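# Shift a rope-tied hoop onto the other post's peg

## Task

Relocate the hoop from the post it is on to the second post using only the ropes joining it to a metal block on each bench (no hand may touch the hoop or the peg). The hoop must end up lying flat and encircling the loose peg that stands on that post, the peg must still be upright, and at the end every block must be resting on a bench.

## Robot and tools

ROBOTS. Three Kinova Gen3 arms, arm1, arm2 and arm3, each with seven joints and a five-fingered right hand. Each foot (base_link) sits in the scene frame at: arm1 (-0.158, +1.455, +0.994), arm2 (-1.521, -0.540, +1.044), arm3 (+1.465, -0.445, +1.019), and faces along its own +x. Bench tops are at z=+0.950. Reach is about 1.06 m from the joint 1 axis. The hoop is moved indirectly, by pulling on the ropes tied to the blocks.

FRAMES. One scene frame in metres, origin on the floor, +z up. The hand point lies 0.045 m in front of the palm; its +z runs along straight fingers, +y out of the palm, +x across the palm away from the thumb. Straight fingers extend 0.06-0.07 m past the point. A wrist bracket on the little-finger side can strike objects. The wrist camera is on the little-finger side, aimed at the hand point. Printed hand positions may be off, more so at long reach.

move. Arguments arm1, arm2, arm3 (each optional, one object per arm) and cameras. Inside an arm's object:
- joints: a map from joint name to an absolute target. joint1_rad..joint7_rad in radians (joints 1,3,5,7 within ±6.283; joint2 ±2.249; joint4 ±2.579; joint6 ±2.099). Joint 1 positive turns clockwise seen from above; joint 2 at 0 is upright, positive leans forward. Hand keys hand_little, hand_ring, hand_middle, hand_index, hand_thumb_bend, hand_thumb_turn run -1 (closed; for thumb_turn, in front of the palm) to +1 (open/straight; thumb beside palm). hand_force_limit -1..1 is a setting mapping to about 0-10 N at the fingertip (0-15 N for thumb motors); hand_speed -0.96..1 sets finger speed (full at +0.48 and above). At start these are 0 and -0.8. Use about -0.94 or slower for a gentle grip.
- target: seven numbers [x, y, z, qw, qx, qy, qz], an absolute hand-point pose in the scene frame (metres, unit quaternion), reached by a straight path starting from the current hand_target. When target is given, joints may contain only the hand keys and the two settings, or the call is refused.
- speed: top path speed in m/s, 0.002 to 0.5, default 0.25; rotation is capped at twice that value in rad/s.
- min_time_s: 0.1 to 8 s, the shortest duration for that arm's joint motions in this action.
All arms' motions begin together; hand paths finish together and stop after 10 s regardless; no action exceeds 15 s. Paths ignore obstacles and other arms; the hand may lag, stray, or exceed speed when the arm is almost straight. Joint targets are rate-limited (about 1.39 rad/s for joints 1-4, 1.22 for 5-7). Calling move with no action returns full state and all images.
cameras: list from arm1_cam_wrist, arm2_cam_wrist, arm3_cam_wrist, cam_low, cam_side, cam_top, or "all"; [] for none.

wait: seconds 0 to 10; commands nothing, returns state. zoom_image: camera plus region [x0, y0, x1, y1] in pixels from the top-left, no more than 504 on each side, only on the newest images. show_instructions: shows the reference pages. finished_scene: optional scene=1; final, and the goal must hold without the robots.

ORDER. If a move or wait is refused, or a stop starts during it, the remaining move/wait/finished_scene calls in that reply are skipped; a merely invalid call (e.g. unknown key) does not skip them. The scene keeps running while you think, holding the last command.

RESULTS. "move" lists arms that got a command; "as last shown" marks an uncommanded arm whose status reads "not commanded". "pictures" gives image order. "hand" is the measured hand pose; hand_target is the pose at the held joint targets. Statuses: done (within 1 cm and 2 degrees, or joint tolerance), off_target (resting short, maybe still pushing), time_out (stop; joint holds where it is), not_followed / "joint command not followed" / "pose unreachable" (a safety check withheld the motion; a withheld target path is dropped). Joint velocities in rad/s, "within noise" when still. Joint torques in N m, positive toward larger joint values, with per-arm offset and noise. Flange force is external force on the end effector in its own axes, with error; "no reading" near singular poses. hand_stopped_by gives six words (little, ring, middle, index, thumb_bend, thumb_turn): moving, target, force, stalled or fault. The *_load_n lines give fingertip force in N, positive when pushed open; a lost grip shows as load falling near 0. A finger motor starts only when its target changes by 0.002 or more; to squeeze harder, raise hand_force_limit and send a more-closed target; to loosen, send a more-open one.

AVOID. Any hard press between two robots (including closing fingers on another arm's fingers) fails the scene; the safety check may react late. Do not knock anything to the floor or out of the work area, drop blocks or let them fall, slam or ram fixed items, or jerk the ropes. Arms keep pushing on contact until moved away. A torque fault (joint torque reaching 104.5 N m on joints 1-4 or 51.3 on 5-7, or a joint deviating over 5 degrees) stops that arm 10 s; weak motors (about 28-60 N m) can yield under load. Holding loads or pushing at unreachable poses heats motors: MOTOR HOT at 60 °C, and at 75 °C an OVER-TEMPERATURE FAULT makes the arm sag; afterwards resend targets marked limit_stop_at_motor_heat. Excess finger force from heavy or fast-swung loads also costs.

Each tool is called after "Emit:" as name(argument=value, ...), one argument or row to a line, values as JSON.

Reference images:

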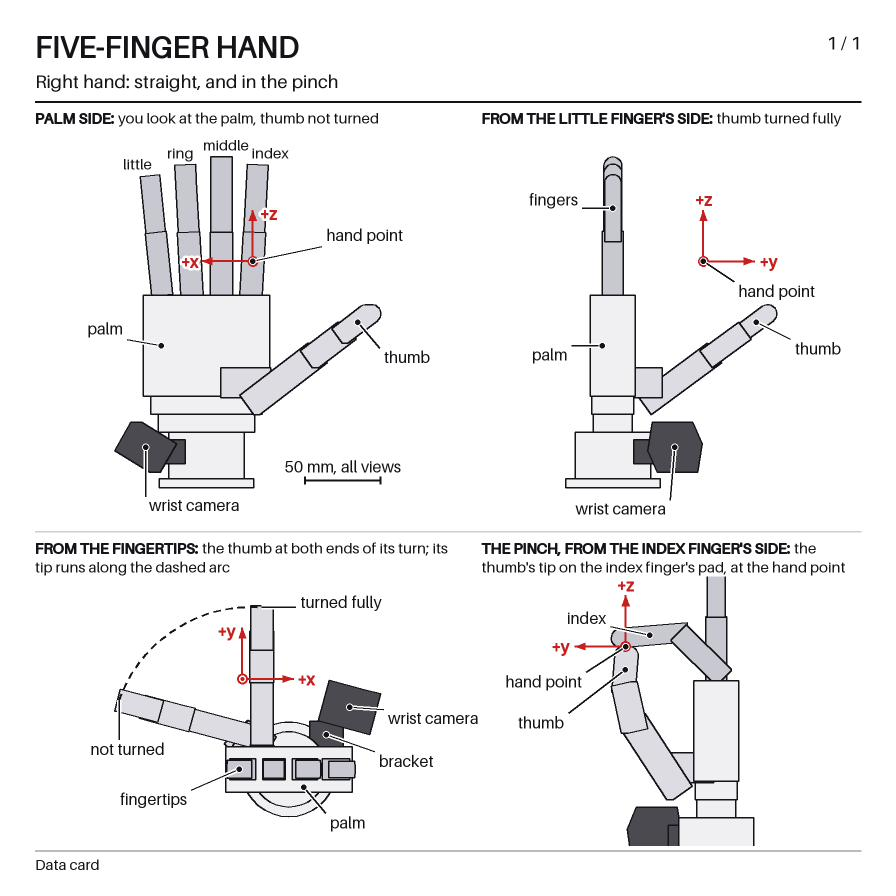

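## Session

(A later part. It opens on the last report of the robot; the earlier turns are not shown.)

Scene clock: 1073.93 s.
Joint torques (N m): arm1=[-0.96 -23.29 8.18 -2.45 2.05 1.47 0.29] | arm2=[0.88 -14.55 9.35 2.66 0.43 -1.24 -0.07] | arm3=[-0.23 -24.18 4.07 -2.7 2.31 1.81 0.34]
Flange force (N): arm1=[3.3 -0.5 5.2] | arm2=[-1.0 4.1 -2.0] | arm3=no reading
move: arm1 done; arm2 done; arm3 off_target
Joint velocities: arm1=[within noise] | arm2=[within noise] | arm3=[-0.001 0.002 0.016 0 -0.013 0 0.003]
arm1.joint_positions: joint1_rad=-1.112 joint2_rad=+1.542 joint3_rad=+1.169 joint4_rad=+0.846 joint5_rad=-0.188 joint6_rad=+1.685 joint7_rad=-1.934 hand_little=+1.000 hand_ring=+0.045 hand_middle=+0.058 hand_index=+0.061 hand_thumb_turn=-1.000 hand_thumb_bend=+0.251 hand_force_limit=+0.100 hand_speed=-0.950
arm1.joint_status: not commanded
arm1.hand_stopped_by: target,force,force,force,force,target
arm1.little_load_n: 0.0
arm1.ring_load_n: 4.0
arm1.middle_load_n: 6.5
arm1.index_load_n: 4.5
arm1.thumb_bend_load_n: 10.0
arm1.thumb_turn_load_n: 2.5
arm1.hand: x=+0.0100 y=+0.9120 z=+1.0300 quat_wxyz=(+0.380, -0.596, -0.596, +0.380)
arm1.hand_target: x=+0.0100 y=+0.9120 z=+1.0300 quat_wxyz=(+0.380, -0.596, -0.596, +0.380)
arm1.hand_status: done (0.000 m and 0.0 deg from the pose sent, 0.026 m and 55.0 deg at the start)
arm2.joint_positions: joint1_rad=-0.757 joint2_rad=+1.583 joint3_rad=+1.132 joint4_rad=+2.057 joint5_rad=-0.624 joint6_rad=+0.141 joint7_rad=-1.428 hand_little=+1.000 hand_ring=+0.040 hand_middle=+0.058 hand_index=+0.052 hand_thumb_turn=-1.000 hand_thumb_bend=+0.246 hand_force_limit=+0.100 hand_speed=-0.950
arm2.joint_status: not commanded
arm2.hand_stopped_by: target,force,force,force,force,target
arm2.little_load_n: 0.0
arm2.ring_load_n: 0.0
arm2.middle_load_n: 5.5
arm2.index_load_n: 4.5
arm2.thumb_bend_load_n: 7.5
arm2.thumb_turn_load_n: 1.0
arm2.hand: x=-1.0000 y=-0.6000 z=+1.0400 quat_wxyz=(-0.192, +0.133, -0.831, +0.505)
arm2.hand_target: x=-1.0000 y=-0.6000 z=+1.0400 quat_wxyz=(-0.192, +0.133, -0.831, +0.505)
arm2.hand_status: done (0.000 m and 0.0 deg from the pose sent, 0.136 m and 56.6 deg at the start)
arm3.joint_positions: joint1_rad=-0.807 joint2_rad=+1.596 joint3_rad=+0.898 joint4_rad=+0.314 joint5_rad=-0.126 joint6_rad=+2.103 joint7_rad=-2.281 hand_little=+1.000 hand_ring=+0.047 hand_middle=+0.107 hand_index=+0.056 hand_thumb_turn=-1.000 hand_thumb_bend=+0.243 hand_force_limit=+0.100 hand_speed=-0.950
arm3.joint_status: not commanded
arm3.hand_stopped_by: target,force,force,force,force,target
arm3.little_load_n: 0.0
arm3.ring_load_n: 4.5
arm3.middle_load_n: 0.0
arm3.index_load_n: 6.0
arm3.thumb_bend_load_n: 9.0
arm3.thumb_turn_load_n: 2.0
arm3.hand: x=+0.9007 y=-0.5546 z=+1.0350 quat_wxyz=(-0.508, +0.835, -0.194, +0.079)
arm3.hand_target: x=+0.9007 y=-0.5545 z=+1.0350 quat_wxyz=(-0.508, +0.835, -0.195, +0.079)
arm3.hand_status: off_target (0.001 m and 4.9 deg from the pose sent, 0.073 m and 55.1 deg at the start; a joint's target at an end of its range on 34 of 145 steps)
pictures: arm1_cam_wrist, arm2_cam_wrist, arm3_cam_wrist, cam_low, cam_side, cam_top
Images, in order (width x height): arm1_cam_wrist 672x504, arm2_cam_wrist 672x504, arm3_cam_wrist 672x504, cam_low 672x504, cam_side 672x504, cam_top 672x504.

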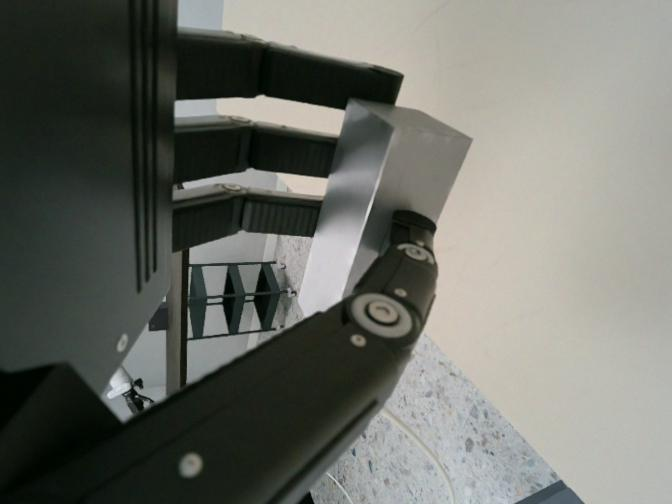

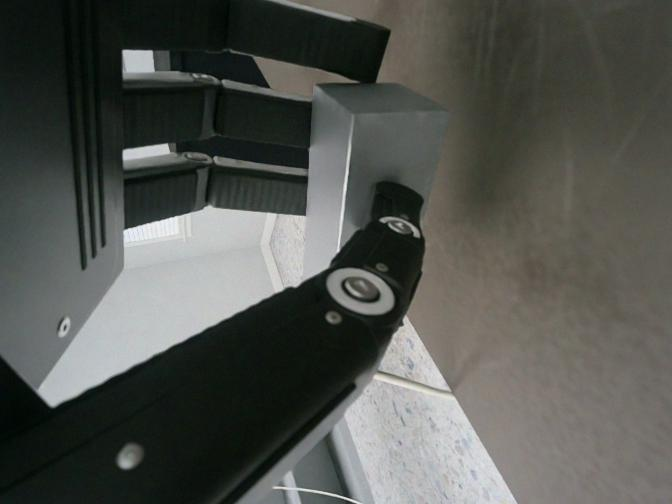

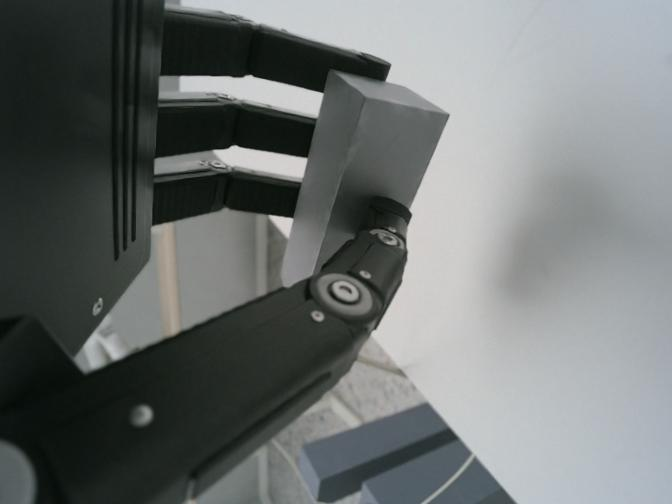

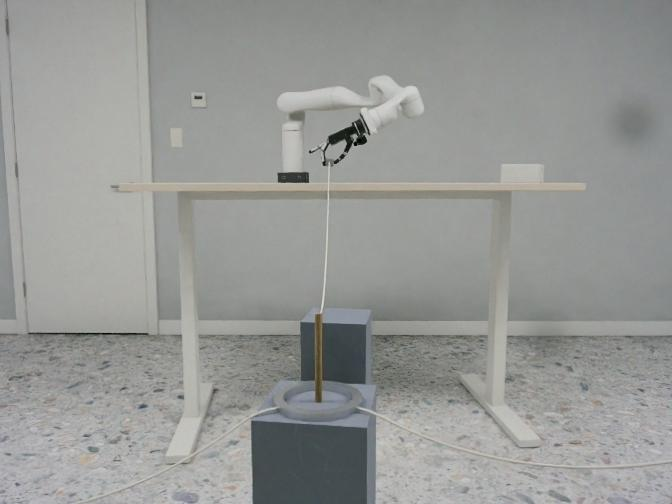

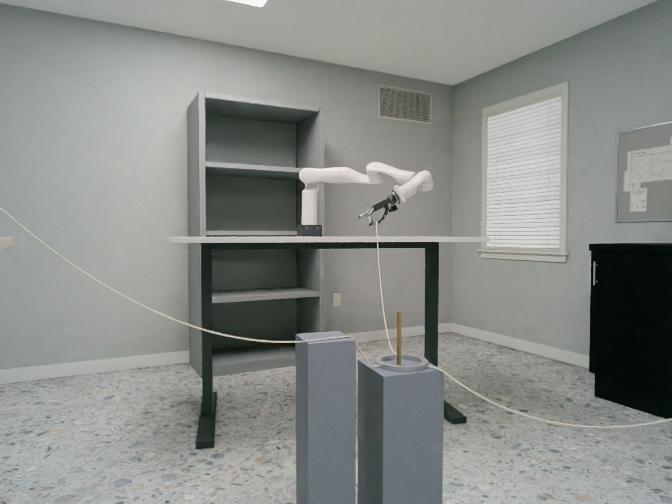

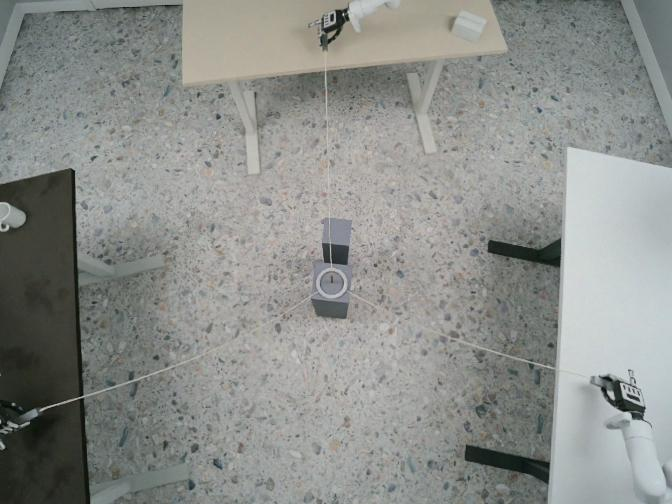

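Emit:
move(
  arm3={"target": [0.925, -0.49, 1.025, -0.5296, 0.8313, -0.1428, 0.0910], "speed": 0.08},
  cameras=["all"],
)

Scene clock: 1101.23 s.
Joint torques (N m): arm1=[-0.89 -23.24 8.2 -2.36 2.06 1.48 0.39] | arm2=[0.88 -14.58 9.34 2.66 0.45 -1.25 -0.07] | arm3=[-0.27 -22.1 6.71 -1.65 2.46 1.66 0.27]
Flange force (N): arm1=[3.1 -0.2 4.9] | arm2=[-1.0 4.2 -2.0] | arm3=[-3.8 3.2 -2.1]
move: arm3 done
Joint velocities: within noise
arm1, arm2: as last shown
arm1.index_load_n: 4.0
arm1.thumb_turn_load_n: 2.0
arm3.joint_positions: joint1_rad=-0.925 joint2_rad=+1.509 joint3_rad=+0.907 joint4_rad=+0.811 joint5_rad=-0.052 joint6_rad=+1.753 joint7_rad=-2.130 hand_little=+1.000 hand_ring=+0.047 hand_middle=+0.107 hand_index=+0.056 hand_thumb_turn=-1.000 hand_thumb_bend=+0.243 hand_force_limit=+0.100 hand_speed=-0.950
arm3.joint_status: not commanded
arm3.hand_stopped_by: target,force,force,force,force,target
arm3.little_load_n: 0.0
arm3.ring_load_n: 4.5
arm3.middle_load_n: 0.0
arm3.index_load_n: 6.0
arm3.thumb_bend_load_n: 9.0
arm3.thumb_turn_load_n: 1.5
arm3.hand: x=+0.9250 y=-0.4900 z=+1.0250 quat_wxyz=(-0.530, +0.831, -0.143, +0.091)
arm3.hand_target: x=+0.9250 y=-0.4900 z=+1.0250 quat_wxyz=(-0.530, +0.831, -0.143, +0.091)
arm3.hand_status: done (0.000 m and 0.0 deg from the pose sent, 0.070 m and 6.6 deg at the start)
pictures: arm1_cam_wrist, arm2_cam_wrist, arm3_cam_wrist, cam_low, cam_side, cam_top
Images, in order (width x height): arm1_cam_wrist 672x504, arm2_cam_wrist 672x504, arm3_cam_wrist 672x504, cam_low 672x504, cam_side 672x504, cam_top 672x504.

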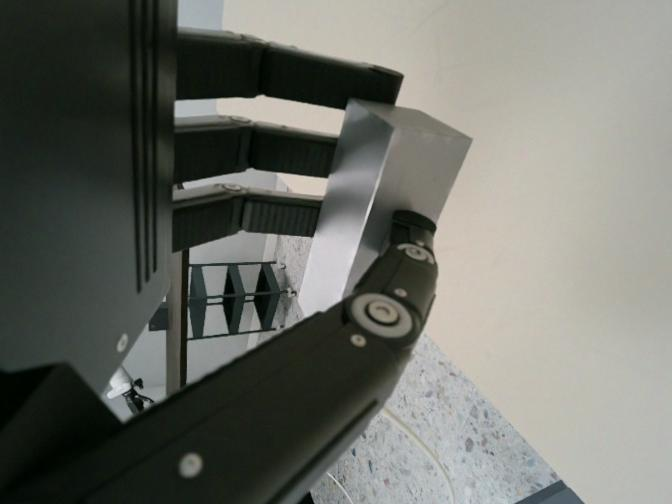

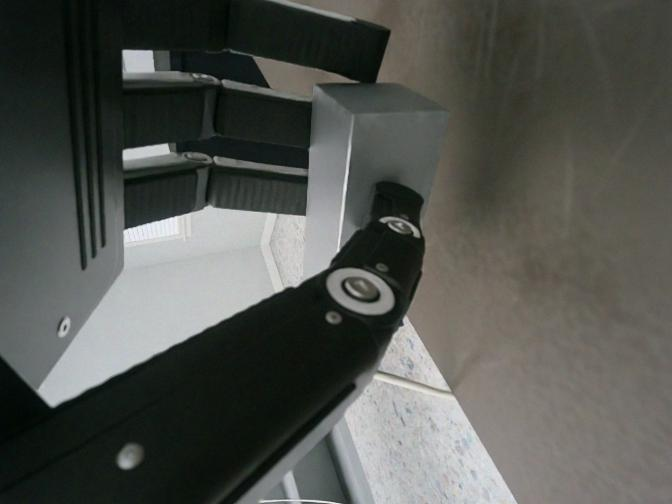

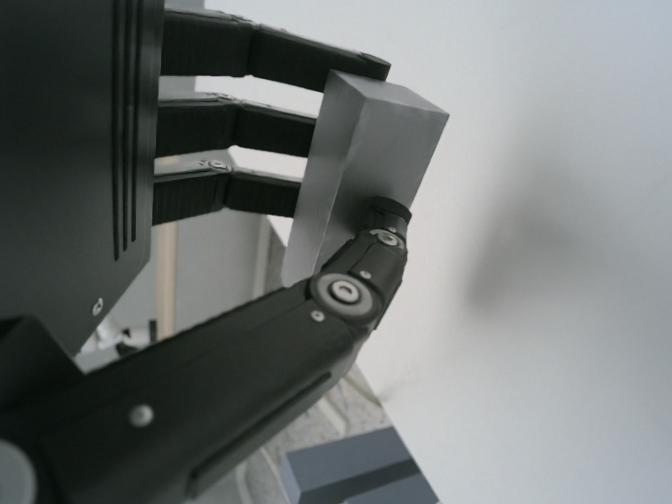

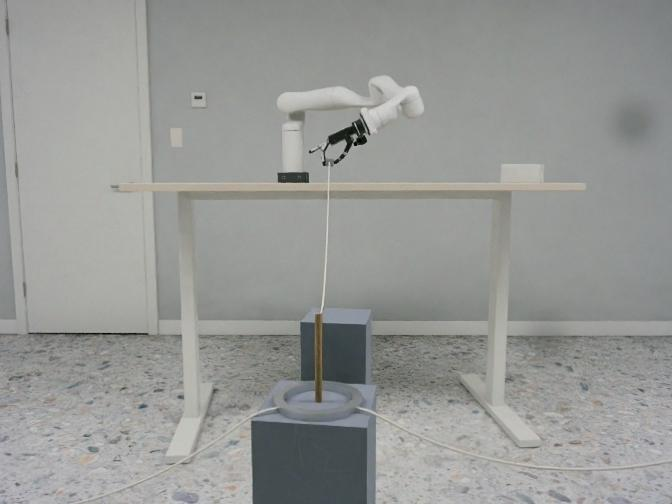

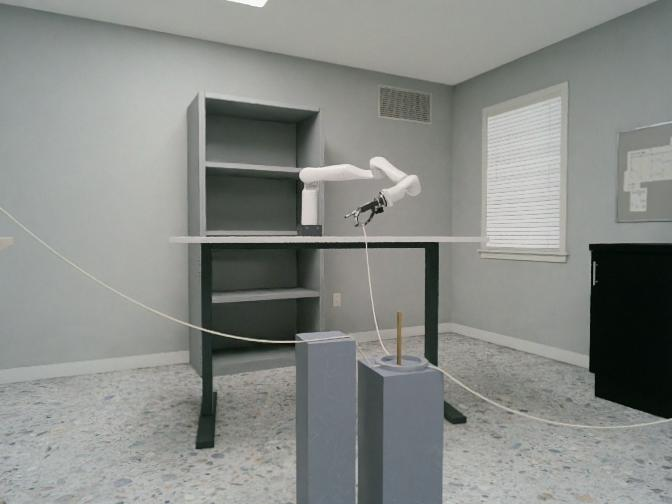

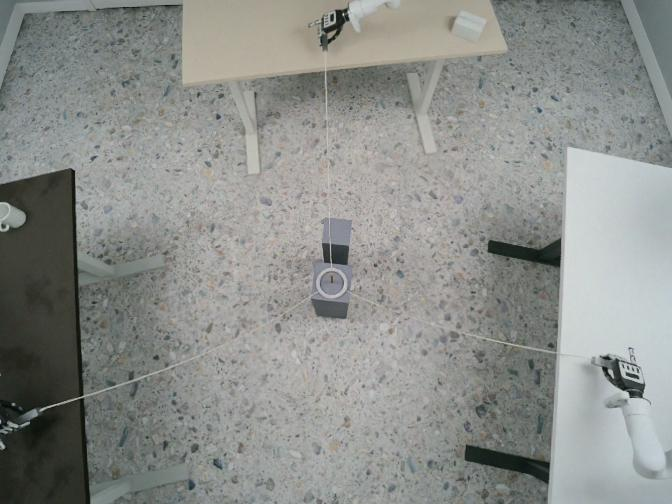

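Emit:
move(
  arm1={"target": [0.010, 0.920, 0.985, -0.3799, 0.5964, 0.5964, -0.3799], "speed": 0.06},
  arm2={"target": [-1.000, -0.600, 0.990, 0.1919, -0.1332, 0.8306, -0.5054], "speed": 0.06},
  arm3={"target": [0.925, -0.49, 0.985, -0.5296, 0.8313, -0.1428, 0.0910], "speed": 0.06},
  cameras=["arm1_cam_wrist", "arm2_cam_wrist", "arm3_cam_wrist", "cam_low"],
)

Emit:
zoom_image(
  camera="arm2_cam_wrist",
  region=[200, 0, 672, 504],
)

Scene clock: 1118.23 s.
Joint torques (N m): arm1=[-0.9 -23.06 8.23 -2.02 2.01 1.57 0.31] | arm2=[0.95 -14.46 9.28 3.77 0.48 -1.06 -0.07] | arm3=[-0.29 -22.17 6.47 -1.4 2.38 1.76 0.26]
Flange force (N): arm1=[3.4 -0.8 4.9] | arm2=[-0.5 4.4 -2.0] | arm3=[-4.0 3.4 -2.2]
move: arm1 done; arm2 done; arm3 done
Joint velocities: within noise
arm1.joint_positions: joint1_rad=-1.121 joint2_rad=+1.605 joint3_rad=+1.144 joint4_rad=+0.850 joint5_rad=-0.223 joint6_rad=+1.652 joint7_rad=-1.987 hand_little=+1.000 hand_ring=+0.045 hand_middle=+0.058 hand_index=+0.061 hand_thumb_turn=-1.000 hand_thumb_bend=+0.251 hand_force_limit=+0.100 hand_speed=-0.950
arm1.joint_status: not commanded
arm1.hand_stopped_by: target,force,force,force,force,target
arm1.little_load_n: 0.0
arm1.ring_load_n: 4.0
arm1.middle_load_n: 6.5
arm1.index_load_n: 4.5
arm1.thumb_bend_load_n: 10.5
arm1.thumb_turn_load_n: 2.5
arm1.hand: x=+0.0100 y=+0.9200 z=+0.9850 quat_wxyz=(+0.380, -0.596, -0.596, +0.380)
arm1.hand_target: x=+0.0100 y=+0.9200 z=+0.9850 quat_wxyz=(+0.380, -0.596, -0.596, +0.380)
arm1.hand_status: done (0.000 m and 0.0 deg from the pose sent, 0.046 m and 0.0 deg at the start)
arm2.joint_positions: joint1_rad=-0.759 joint2_rad=+1.696 joint3_rad=+1.075 joint4_rad=+2.001 joint5_rad=-0.678 joint6_rad=+0.143 joint7_rad=-1.491 hand_little=+1.000 hand_ring=+0.040 hand_middle=+0.058 hand_index=+0.052 hand_thumb_turn=-1.000 hand_thumb_bend=+0.246 hand_force_limit=+0.100 hand_speed=-0.950
arm2.joint_status: not commanded
arm2.hand_stopped_by: target,force,force,force,force,target
arm2.little_load_n: 0.0
arm2.ring_load_n: 0.0
arm2.middle_load_n: 5.5
arm2.index_load_n: 4.0
arm2.thumb_bend_load_n: 7.5
arm2.thumb_turn_load_n: 1.0
arm2.hand: x=-1.0000 y=-0.6000 z=+0.9900 quat_wxyz=(-0.192, +0.133, -0.831, +0.505)
arm2.hand_target: x=-1.0000 y=-0.6000 z=+0.9900 quat_wxyz=(-0.192, +0.133, -0.831, +0.505)
arm2.hand_status: done (0.000 m and 0.0 deg from the pose sent, 0.050 m and 0.0 deg at the start)
arm3.joint_positions: joint1_rad=-0.909 joint2_rad=+1.577 joint3_rad=+0.890 joint4_rad=+0.763 joint5_rad=-0.078 joint6_rad=+1.743 joint7_rad=-2.172 hand_little=+1.000 hand_ring=+0.047 hand_middle=+0.107 hand_index=+0.056 hand_thumb_turn=-1.000 hand_thumb_bend=+0.243 hand_force_limit=+0.100 hand_speed=-0.950
arm3.joint_status: not commanded
arm3.hand_stopped_by: target,force,force,force,force,target
arm3.little_load_n: 0.0
arm3.ring_load_n: 4.5
arm3.middle_load_n: 0.0
arm3.index_load_n: 6.0
arm3.thumb_bend_load_n: 9.0
arm3.thumb_turn_load_n: 2.0
arm3.hand: x=+0.9250 y=-0.4900 z=+0.9850 quat_wxyz=(-0.530, +0.831, -0.143, +0.091)
arm3.hand_target: x=+0.9250 y=-0.4900 z=+0.9850 quat_wxyz=(-0.530, +0.831, -0.143, +0.091)
arm3.hand_status: done (0.000 m and 0.0 deg from the pose sent, 0.040 m and 0.0 deg at the start)
Images, in order (width x height): arm1_cam_wrist 672x504, arm2_cam_wrist 672x504, arm3_cam_wrist 672x504, cam_low 672x504.

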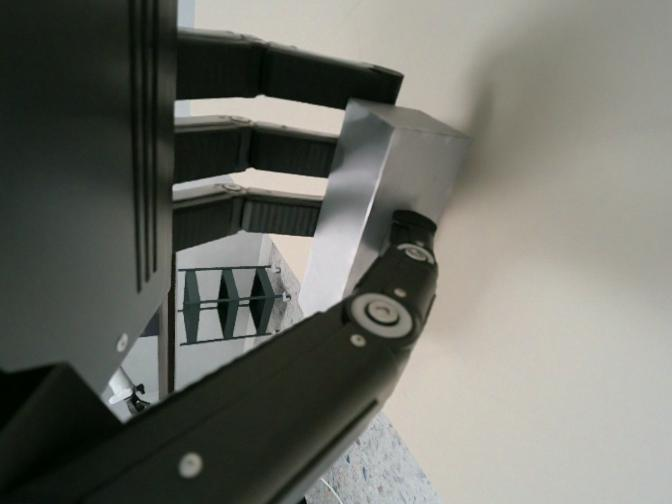

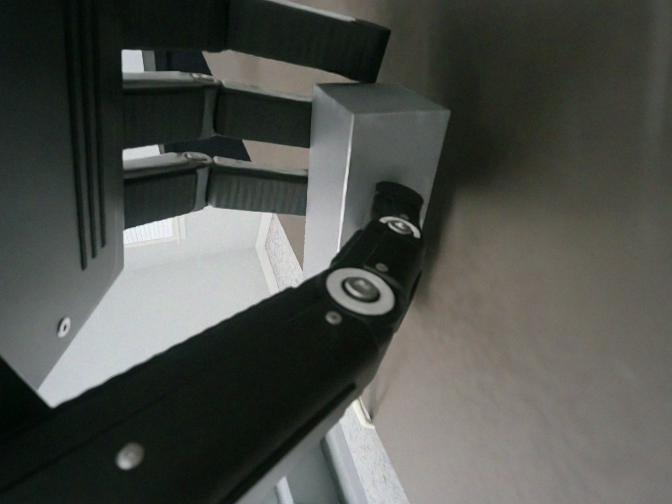

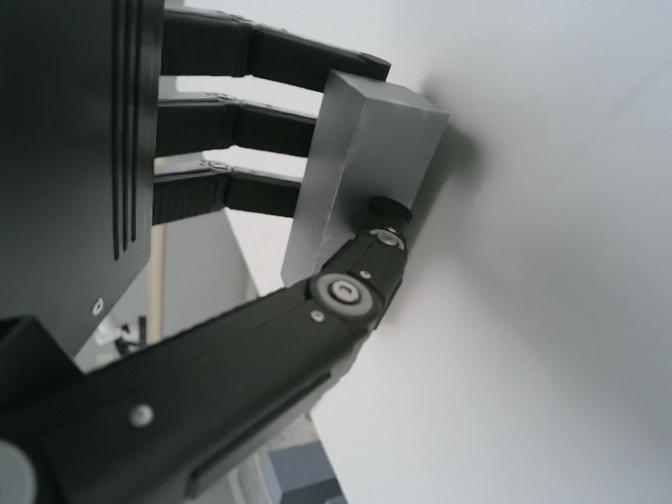

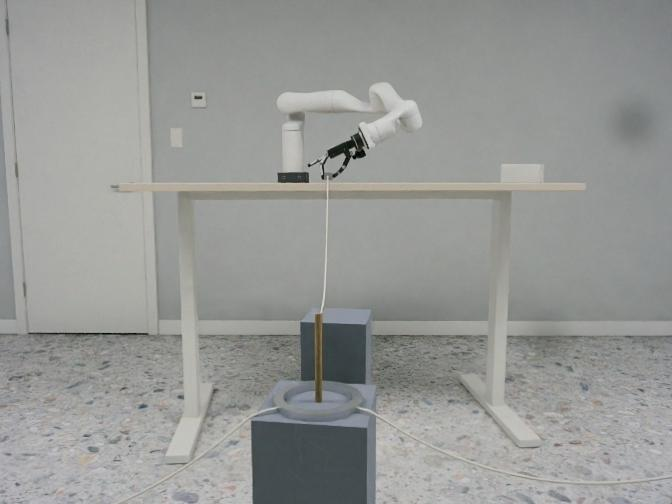

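Scaled by 1.000.

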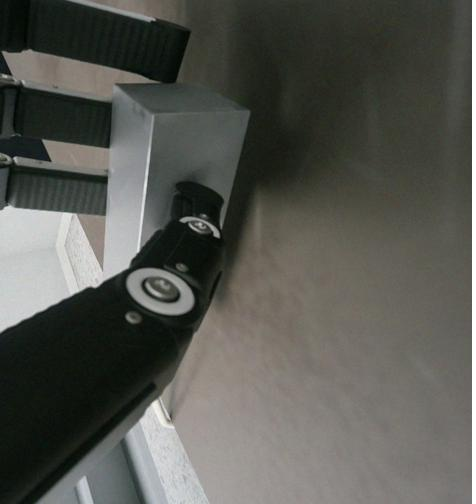

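Emit:
move(
  arm1={"target": [0.010, 0.920, 0.978, -0.3799, 0.5964, 0.5964, -0.3799], "speed": 0.02},
  arm2={"target": [-1.000, -0.600, 0.982, 0.1919, -0.1332, 0.8306, -0.5054], "speed": 0.02},
  arm3={"target": [0.925, -0.49, 0.978, -0.5296, 0.8313, -0.1428, 0.0910], "speed": 0.02},
  cameras=["arm1_cam_wrist", "arm2_cam_wrist", "arm3_cam_wrist"],
)

Emit:
zoom_image(
  camera="arm2_cam_wrist",
  region=[300, 60, 500, 460],
)

Emit:
zoom_image(
  camera="arm1_cam_wrist",
  region=[300, 60, 500, 460],
)

Emit:
zoom_image(
  camera="arm3_cam_wrist",
  region=[280, 40, 480, 440],
)

Scene clock: 1129.10 s.
Joint torques (N m): arm1=[-0.85 -23.17 8.19 -1.87 1.99 1.57 0.37] | arm2=[0.89 -14.48 9.25 3.91 0.47 -1.03 -0.09] | arm3=[0.02 -21.43 5.91 -1.36 2.08 1.46 0.33]
Flange force (N): arm1=[3.0 -0.4 4.4] | arm2=[-0.5 4.3 -1.8] | arm3=[-3.3 1.9 -3.1]
move: arm1 done; arm2 done; arm3 done
Joint velocities: within noise
arm1.joint_positions: joint1_rad=-1.118 joint2_rad=+1.616 joint3_rad=+1.141 joint4_rad=+0.842 joint5_rad=-0.228 joint6_rad=+1.650 joint7_rad=-1.995 hand_little=+1.000 hand_ring=+0.045 hand_middle=+0.058 hand_index=+0.061 hand_thumb_turn=-1.000 hand_thumb_bend=+0.251 hand_force_limit=+0.100 hand_speed=-0.950
arm1.joint_status: not commanded
arm1.hand_stopped_by: target,force,force,force,force,target
arm1.little_load_n: 0.0
arm1.ring_load_n: 4.0
arm1.middle_load_n: 6.5
arm1.index_load_n: 4.0
arm1.thumb_bend_load_n: 10.5
arm1.thumb_turn_load_n: 2.5
arm1.hand: x=+0.0100 y=+0.9200 z=+0.9780 quat_wxyz=(+0.380, -0.596, -0.596, +0.380)
arm1.hand_target: x=+0.0100 y=+0.9200 z=+0.9780 quat_wxyz=(+0.380, -0.596, -0.596, +0.380)
arm1.hand_status: done (0.000 m and 0.0 deg from the pose sent, 0.007 m and 0.0 deg at the start)
arm2.joint_positions: joint1_rad=-0.760 joint2_rad=+1.715 joint3_rad=+1.068 joint4_rad=+1.991 joint5_rad=-0.686 joint6_rad=+0.145 joint7_rad=-1.502 hand_little=+1.000 hand_ring=+0.040 hand_middle=+0.058 hand_index=+0.052 hand_thumb_turn=-1.000 hand_thumb_bend=+0.246 hand_force_limit=+0.100 hand_speed=-0.950
arm2.joint_status: not commanded
arm2.hand_stopped_by: target,force,force,force,force,target
arm2.little_load_n: 0.0
arm2.ring_load_n: 0.0
arm2.middle_load_n: 5.5
arm2.index_load_n: 4.5
arm2.thumb_bend_load_n: 7.5
arm2.thumb_turn_load_n: 1.0
arm2.hand: x=-1.0000 y=-0.6000 z=+0.9820 quat_wxyz=(-0.192, +0.133, -0.831, +0.505)
arm2.hand_target: x=-1.0000 y=-0.6000 z=+0.9820 quat_wxyz=(-0.192, +0.133, -0.831, +0.505)
arm2.hand_status: done (0.000 m and 0.0 deg from the pose sent, 0.008 m and 0.0 deg at the start)
arm3.joint_positions: joint1_rad=-0.906 joint2_rad=+1.589 joint3_rad=+0.887 joint4_rad=+0.753 joint5_rad=-0.082 joint6_rad=+1.743 joint7_rad=-2.180 hand_little=+1.000 hand_ring=+0.047 hand_middle=+0.107 hand_index=+0.056 hand_thumb_turn=-1.000 hand_thumb_bend=+0.243 hand_force_limit=+0.100 hand_speed=-0.950
arm3.joint_status: not commanded
arm3.hand_stopped_by: target,force,force,force,force,target
arm3.little_load_n: 0.0
arm3.ring_load_n: 4.0
arm3.middle_load_n: 0.0
arm3.index_load_n: 5.5
arm3.thumb_bend_load_n: 9.5
arm3.thumb_turn_load_n: 1.5
arm3.hand: x=+0.9250 y=-0.4900 z=+0.9780 quat_wxyz=(-0.530, +0.831, -0.143, +0.091)
arm3.hand_target: x=+0.9250 y=-0.4900 z=+0.9780 quat_wxyz=(-0.530, +0.831, -0.143, +0.091)
arm3.hand_status: done (0.000 m and 0.0 deg from the pose sent, 0.007 m and 0.0 deg at the start)
Images, in order (width x height): arm1_cam_wrist 672x504, arm2_cam_wrist 672x504, arm3_cam_wrist 672x504.

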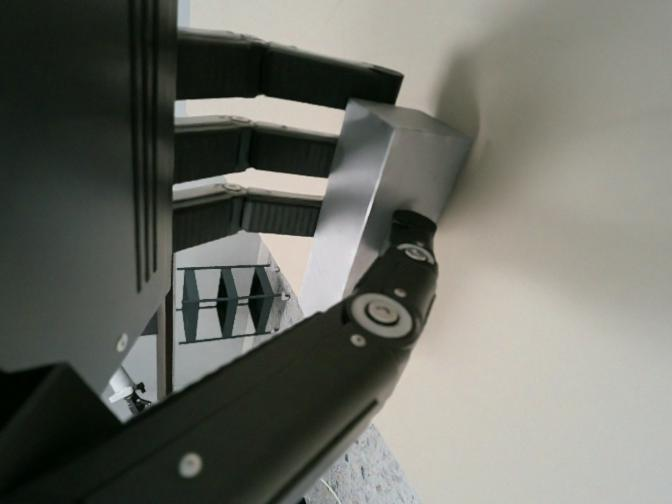

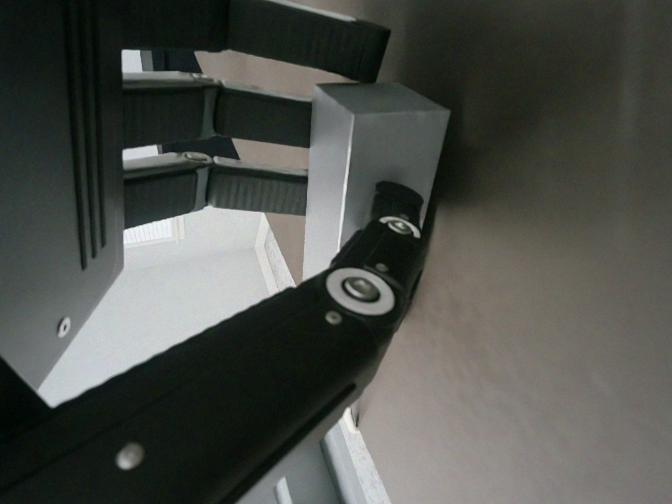

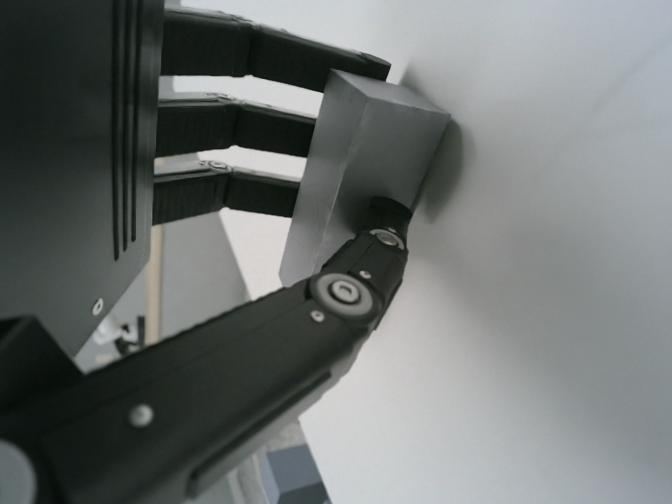

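Scaled by 1.260 from the camera's image (finer frame: 960x720).

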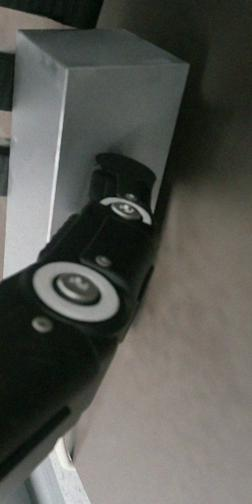

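Scaled by 1.260 from the camera's image (finer frame: 960x720).

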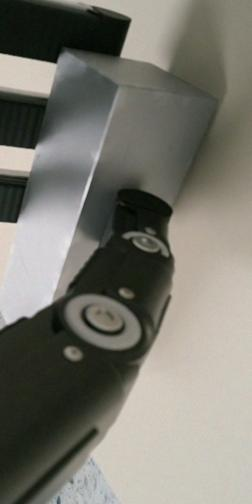

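Scaled by 1.260 from the camera's image (finer frame: 960x720).

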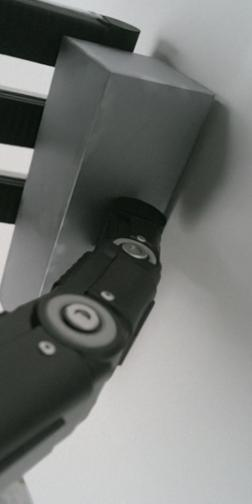

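Emit:
move(
  arm1={"target": [0.010, 0.920, 0.9755, -0.3799, 0.5964, 0.5964, -0.3799], "speed": 0.02},
  arm2={"target": [-1.000, -0.600, 0.9785, 0.1919, -0.1332, 0.8306, -0.5054], "speed": 0.02},
  arm3={"target": [0.925, -0.49, 0.977, -0.5296, 0.8313, -0.1428, 0.0910], "speed": 0.02},
  cameras=["arm1_cam_wrist", "arm2_cam_wrist", "arm3_cam_wrist"],
)

Emit:
zoom_image(
  camera="arm2_cam_wrist",
  region=[300, 60, 500, 460],
)

Emit:
zoom_image(
  camera="arm1_cam_wrist",
  region=[300, 60, 500, 460],
)

Scene clock: 1140.30 s.
Joint torques (N m): arm1=[-0.99 -22.72 7.75 -2.07 1.75 1.37 0.34] | arm2=[0.87 -14.47 9.22 3.98 0.47 -1.06 -0.1] | arm3=[0.04 -21.42 5.86 -1.32 2.04 1.51 0.3]
Flange force (N): arm1=[3.3 -1.8 4.3] | arm2=[-0.6 4.4 -1.8] | arm3=[-3.4 1.9 -3.1]
move: arm1 done; arm2 done; arm3 done
Joint velocities: within noise
arm1.joint_positions: joint1_rad=-1.117 joint2_rad=+1.620 joint3_rad=+1.140 joint4_rad=+0.839 joint5_rad=-0.229 joint6_rad=+1.650 joint7_rad=-1.998 hand_little=+1.000 hand_ring=+0.045 hand_middle=+0.058 hand_index=+0.061 hand_thumb_turn=-1.000 hand_thumb_bend=+0.251 hand_force_limit=+0.100 hand_speed=-0.950
arm1.joint_status: not commanded
arm1.hand_stopped_by: target,force,force,force,force,target
arm1.little_load_n: 0.0
arm1.ring_load_n: 4.0
arm1.middle_load_n: 6.5
arm1.index_load_n: 4.5
arm1.thumb_bend_load_n: 9.5
arm1.thumb_turn_load_n: 2.0
arm1.hand: x=+0.0100 y=+0.9200 z=+0.9755 quat_wxyz=(+0.380, -0.596, -0.596, +0.380)
arm1.hand_target: x=+0.0100 y=+0.9200 z=+0.9755 quat_wxyz=(+0.380, -0.596, -0.596, +0.380)
arm1.hand_status: done (0.000 m and 0.0 deg from the pose sent, 0.002 m and 0.0 deg at the start)
arm2.joint_positions: joint1_rad=-0.761 joint2_rad=+1.723 joint3_rad=+1.065 joint4_rad=+1.986 joint5_rad=-0.689 joint6_rad=+0.147 joint7_rad=-1.506 hand_little=+1.000 hand_ring=+0.040 hand_middle=+0.058 hand_index=+0.052 hand_thumb_turn=-1.000 hand_thumb_bend=+0.246 hand_force_limit=+0.100 hand_speed=-0.950
arm2.joint_status: not commanded
arm2.hand_stopped_by: target,force,force,force,force,target
arm2.little_load_n: 0.0
arm2.ring_load_n: 0.5
arm2.middle_load_n: 5.5
arm2.index_load_n: 4.5
arm2.thumb_bend_load_n: 7.5
arm2.thumb_turn_load_n: 1.0
arm2.hand: x=-1.0000 y=-0.6000 z=+0.9785 quat_wxyz=(-0.192, +0.133, -0.831, +0.505)
arm2.hand_target: x=-1.0000 y=-0.6000 z=+0.9785 quat_wxyz=(-0.192, +0.133, -0.831, +0.505)
arm2.hand_status: done (0.000 m and 0.0 deg from the pose sent, 0.004 m and 0.0 deg at the start)
arm3.joint_positions: joint1_rad=-0.905 joint2_rad=+1.591 joint3_rad=+0.887 joint4_rad=+0.751 joint5_rad=-0.083 joint6_rad=+1.743 joint7_rad=-2.181 hand_little=+1.000 hand_ring=+0.047 hand_middle=+0.107 hand_index=+0.056 hand_thumb_turn=-1.000 hand_thumb_bend=+0.243 hand_force_limit=+0.100 hand_speed=-0.950
arm3.joint_status: not commanded
arm3.hand_stopped_by: target,force,force,force,force,target
arm3.little_load_n: 0.0
arm3.ring_load_n: 4.5
arm3.middle_load_n: 0.0
arm3.index_load_n: 5.5
arm3.thumb_bend_load_n: 9.0
arm3.thumb_turn_load_n: 1.5
arm3.hand: x=+0.9250 y=-0.4900 z=+0.9770 quat_wxyz=(-0.530, +0.831, -0.143, +0.091)
arm3.hand_target: x=+0.9250 y=-0.4900 z=+0.9770 quat_wxyz=(-0.530, +0.831, -0.143, +0.091)
arm3.hand_status: done (0.000 m and 0.0 deg from the pose sent, 0.001 m and 0.0 deg at the start)
Images, in order (width x height): arm1_cam_wrist 672x504, arm2_cam_wrist 672x504, arm3_cam_wrist 672x504.

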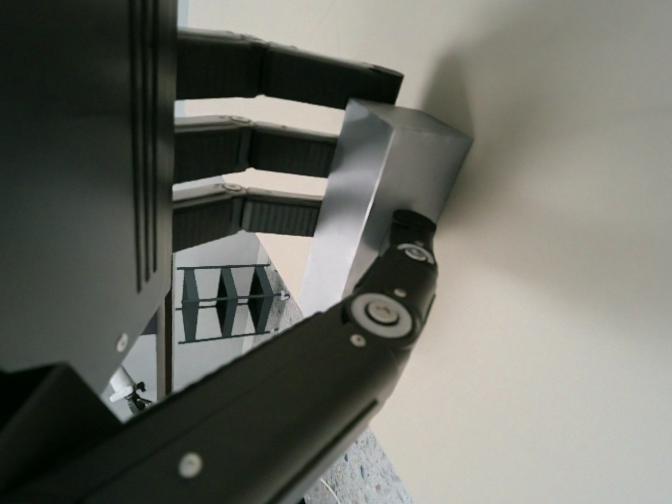

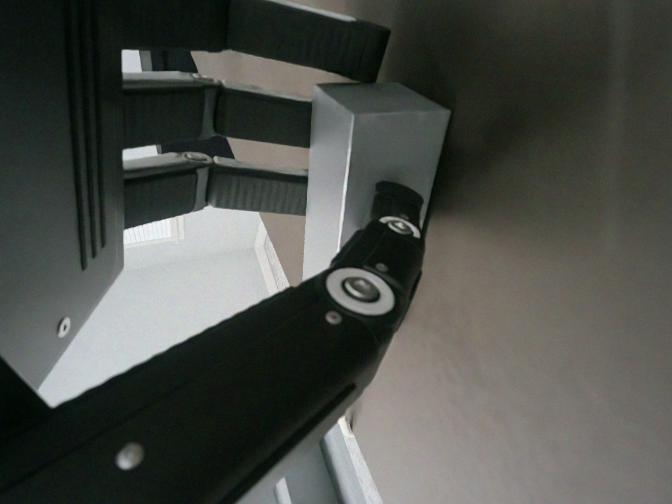

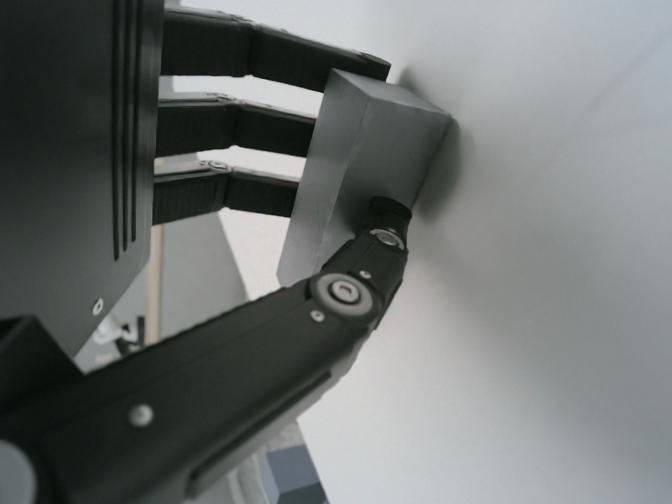

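Scaled by 1.260 from the camera's image (finer frame: 960x720).

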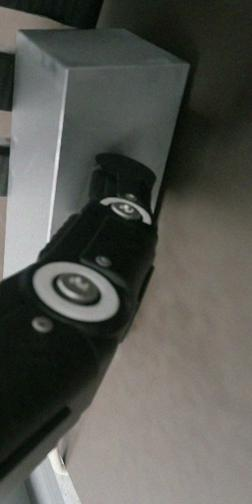

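Scaled by 1.260 from the camera's image (finer frame: 960x720).

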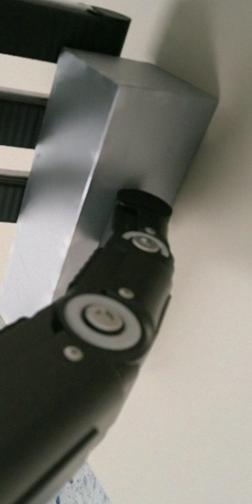

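Emit:
move(
  arm1={"joints": {"hand_ring": 0.2, "hand_middle": 0.2, "hand_index": 0.2, "hand_thumb_bend": 0.35, "hand_speed": -0.93}},
  arm2={"target": [-1.000, -0.600, 0.9765, 0.1919, -0.1332, 0.8306, -0.5054], "speed": 0.02},
  arm3={"joints": {"hand_ring": 0.2, "hand_middle": 0.25, "hand_index": 0.2, "hand_thumb_bend": 0.35, "hand_speed": -0.93}},
  cameras=["arm1_cam_wrist", "arm2_cam_wrist", "arm3_cam_wrist"],
)

Emit:
zoom_image(
  camera="arm2_cam_wrist",
  region=[300, 60, 500, 460],
)

Scene clock: 1150.60 s.
Joint torques (N m): arm1=[-0.94 -22.59 7.6 -1.92 1.69 1.5 0.37] | arm2=[1.51 -13.37 6.15 2.89 0.38 -0.5 0.06] | arm3=[-0.29 -21.69 6 -1.42 2.08 1.57 0.26]
Flange force (N): arm1=[3.0 -1.9 4.2] | arm2=[-1.9 -0.9 -6.0] | arm3=[-3.9 2.3 -2.6]
move: arm1 done; arm2 done; arm3 done
Joint velocities: within noise
arm1.joint_positions: joint1_rad=-1.117 joint2_rad=+1.620 joint3_rad=+1.140 joint4_rad=+0.839 joint5_rad=-0.229 joint6_rad=+1.650 joint7_rad=-1.998 hand_little=+1.000 hand_ring=+0.200 hand_middle=+0.200 hand_index=+0.200 hand_thumb_turn=-1.000 hand_thumb_bend=+0.350 hand_force_limit=+0.100 hand_speed=-0.930
arm1.joint_status: all done
arm1.hand_stopped_by: target,target,target,target,target,target
arm1.little_load_n: 0.0
arm1.ring_load_n: 0.0
arm1.middle_load_n: 0.0
arm1.index_load_n: 0.0
arm1.thumb_bend_load_n: 0.0
arm1.thumb_turn_load_n: 0.0
arm1.hand: x=+0.0100 y=+0.9200 z=+0.9755 quat_wxyz=(+0.380, -0.596, -0.596, +0.380)
arm1.hand_target: x=+0.0100 y=+0.9200 z=+0.9755 quat_wxyz=(+0.380, -0.596, -0.596, +0.380)
arm1.hand_status: not commanded
arm2.joint_positions: joint1_rad=-0.761 joint2_rad=+1.728 joint3_rad=+1.063 joint4_rad=+1.983 joint5_rad=-0.691 joint6_rad=+0.147 joint7_rad=-1.509 hand_little=+1.000 hand_ring=+0.040 hand_middle=+0.058 hand_index=+0.052 hand_thumb_turn=-1.000 hand_thumb_bend=+0.246 hand_force_limit=+0.100 hand_speed=-0.950
arm2.joint_status: not commanded
arm2.hand_stopped_by: target,force,force,force,force,target
arm2.little_load_n: 0.0
arm2.ring_load_n: 0.5
arm2.middle_load_n: 6.0
arm2.index_load_n: 4.0
arm2.thumb_bend_load_n: 7.5
arm2.thumb_turn_load_n: 1.0
arm2.hand: x=-1.0000 y=-0.6000 z=+0.9765 quat_wxyz=(-0.192, +0.133, -0.831, +0.505)
arm2.hand_target: x=-1.0000 y=-0.6000 z=+0.9765 quat_wxyz=(-0.192, +0.133, -0.831, +0.505)
arm2.hand_status: done (0.000 m and 0.0 deg from the pose sent, 0.002 m and 0.0 deg at the start)
arm3.joint_positions: joint1_rad=-0.905 joint2_rad=+1.591 joint3_rad=+0.887 joint4_rad=+0.751 joint5_rad=-0.083 joint6_rad=+1.743 joint7_rad=-2.181 hand_little=+1.000 hand_ring=+0.200 hand_middle=+0.250 hand_index=+0.200 hand_thumb_turn=-1.000 hand_thumb_bend=+0.350 hand_force_limit=+0.100 hand_speed=-0.930
arm3.joint_status: all done
arm3.hand_stopped_by: target,target,target,target,target,target
arm3.little_load_n: 0.0
arm3.ring_load_n: 0.0
arm3.middle_load_n: 0.0
arm3.index_load_n: 0.0
arm3.thumb_bend_load_n: 0.0
arm3.thumb_turn_load_n: 0.0
arm3.hand: x=+0.9250 y=-0.4900 z=+0.9770 quat_wxyz=(-0.530, +0.831, -0.143, +0.091)
arm3.hand_target: x=+0.9250 y=-0.4900 z=+0.9770 quat_wxyz=(-0.530, +0.831, -0.143, +0.091)
arm3.hand_status: not commanded
Images, in order (width x height): arm1_cam_wrist 672x504, arm2_cam_wrist 672x504, arm3_cam_wrist 672x504.

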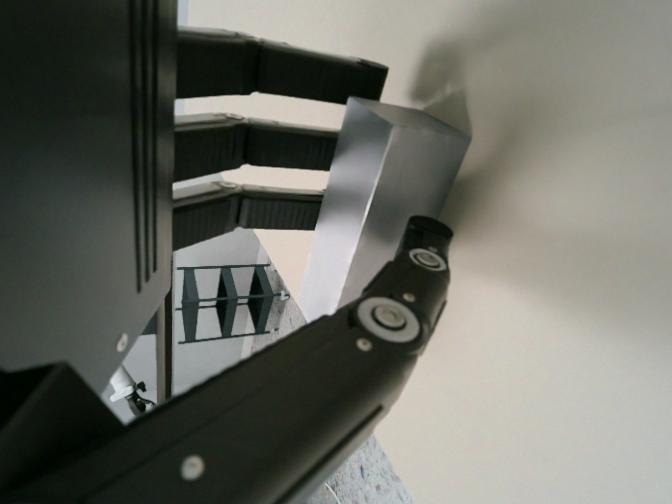

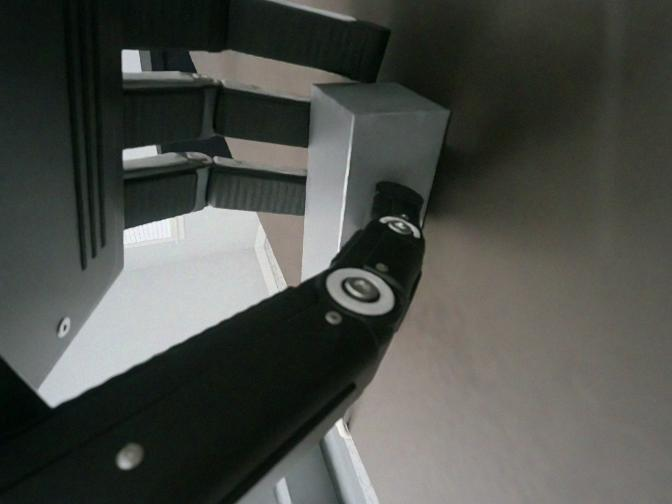

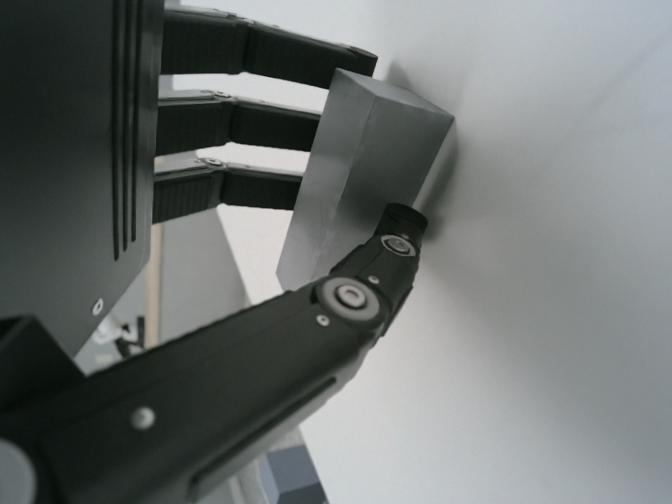

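Scaled by 1.260 from the camera's image (finer frame: 960x720).

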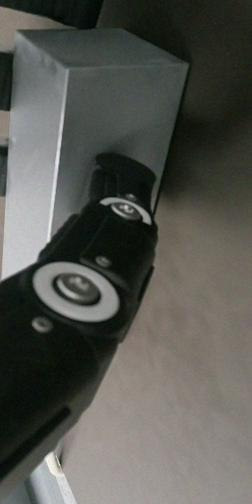

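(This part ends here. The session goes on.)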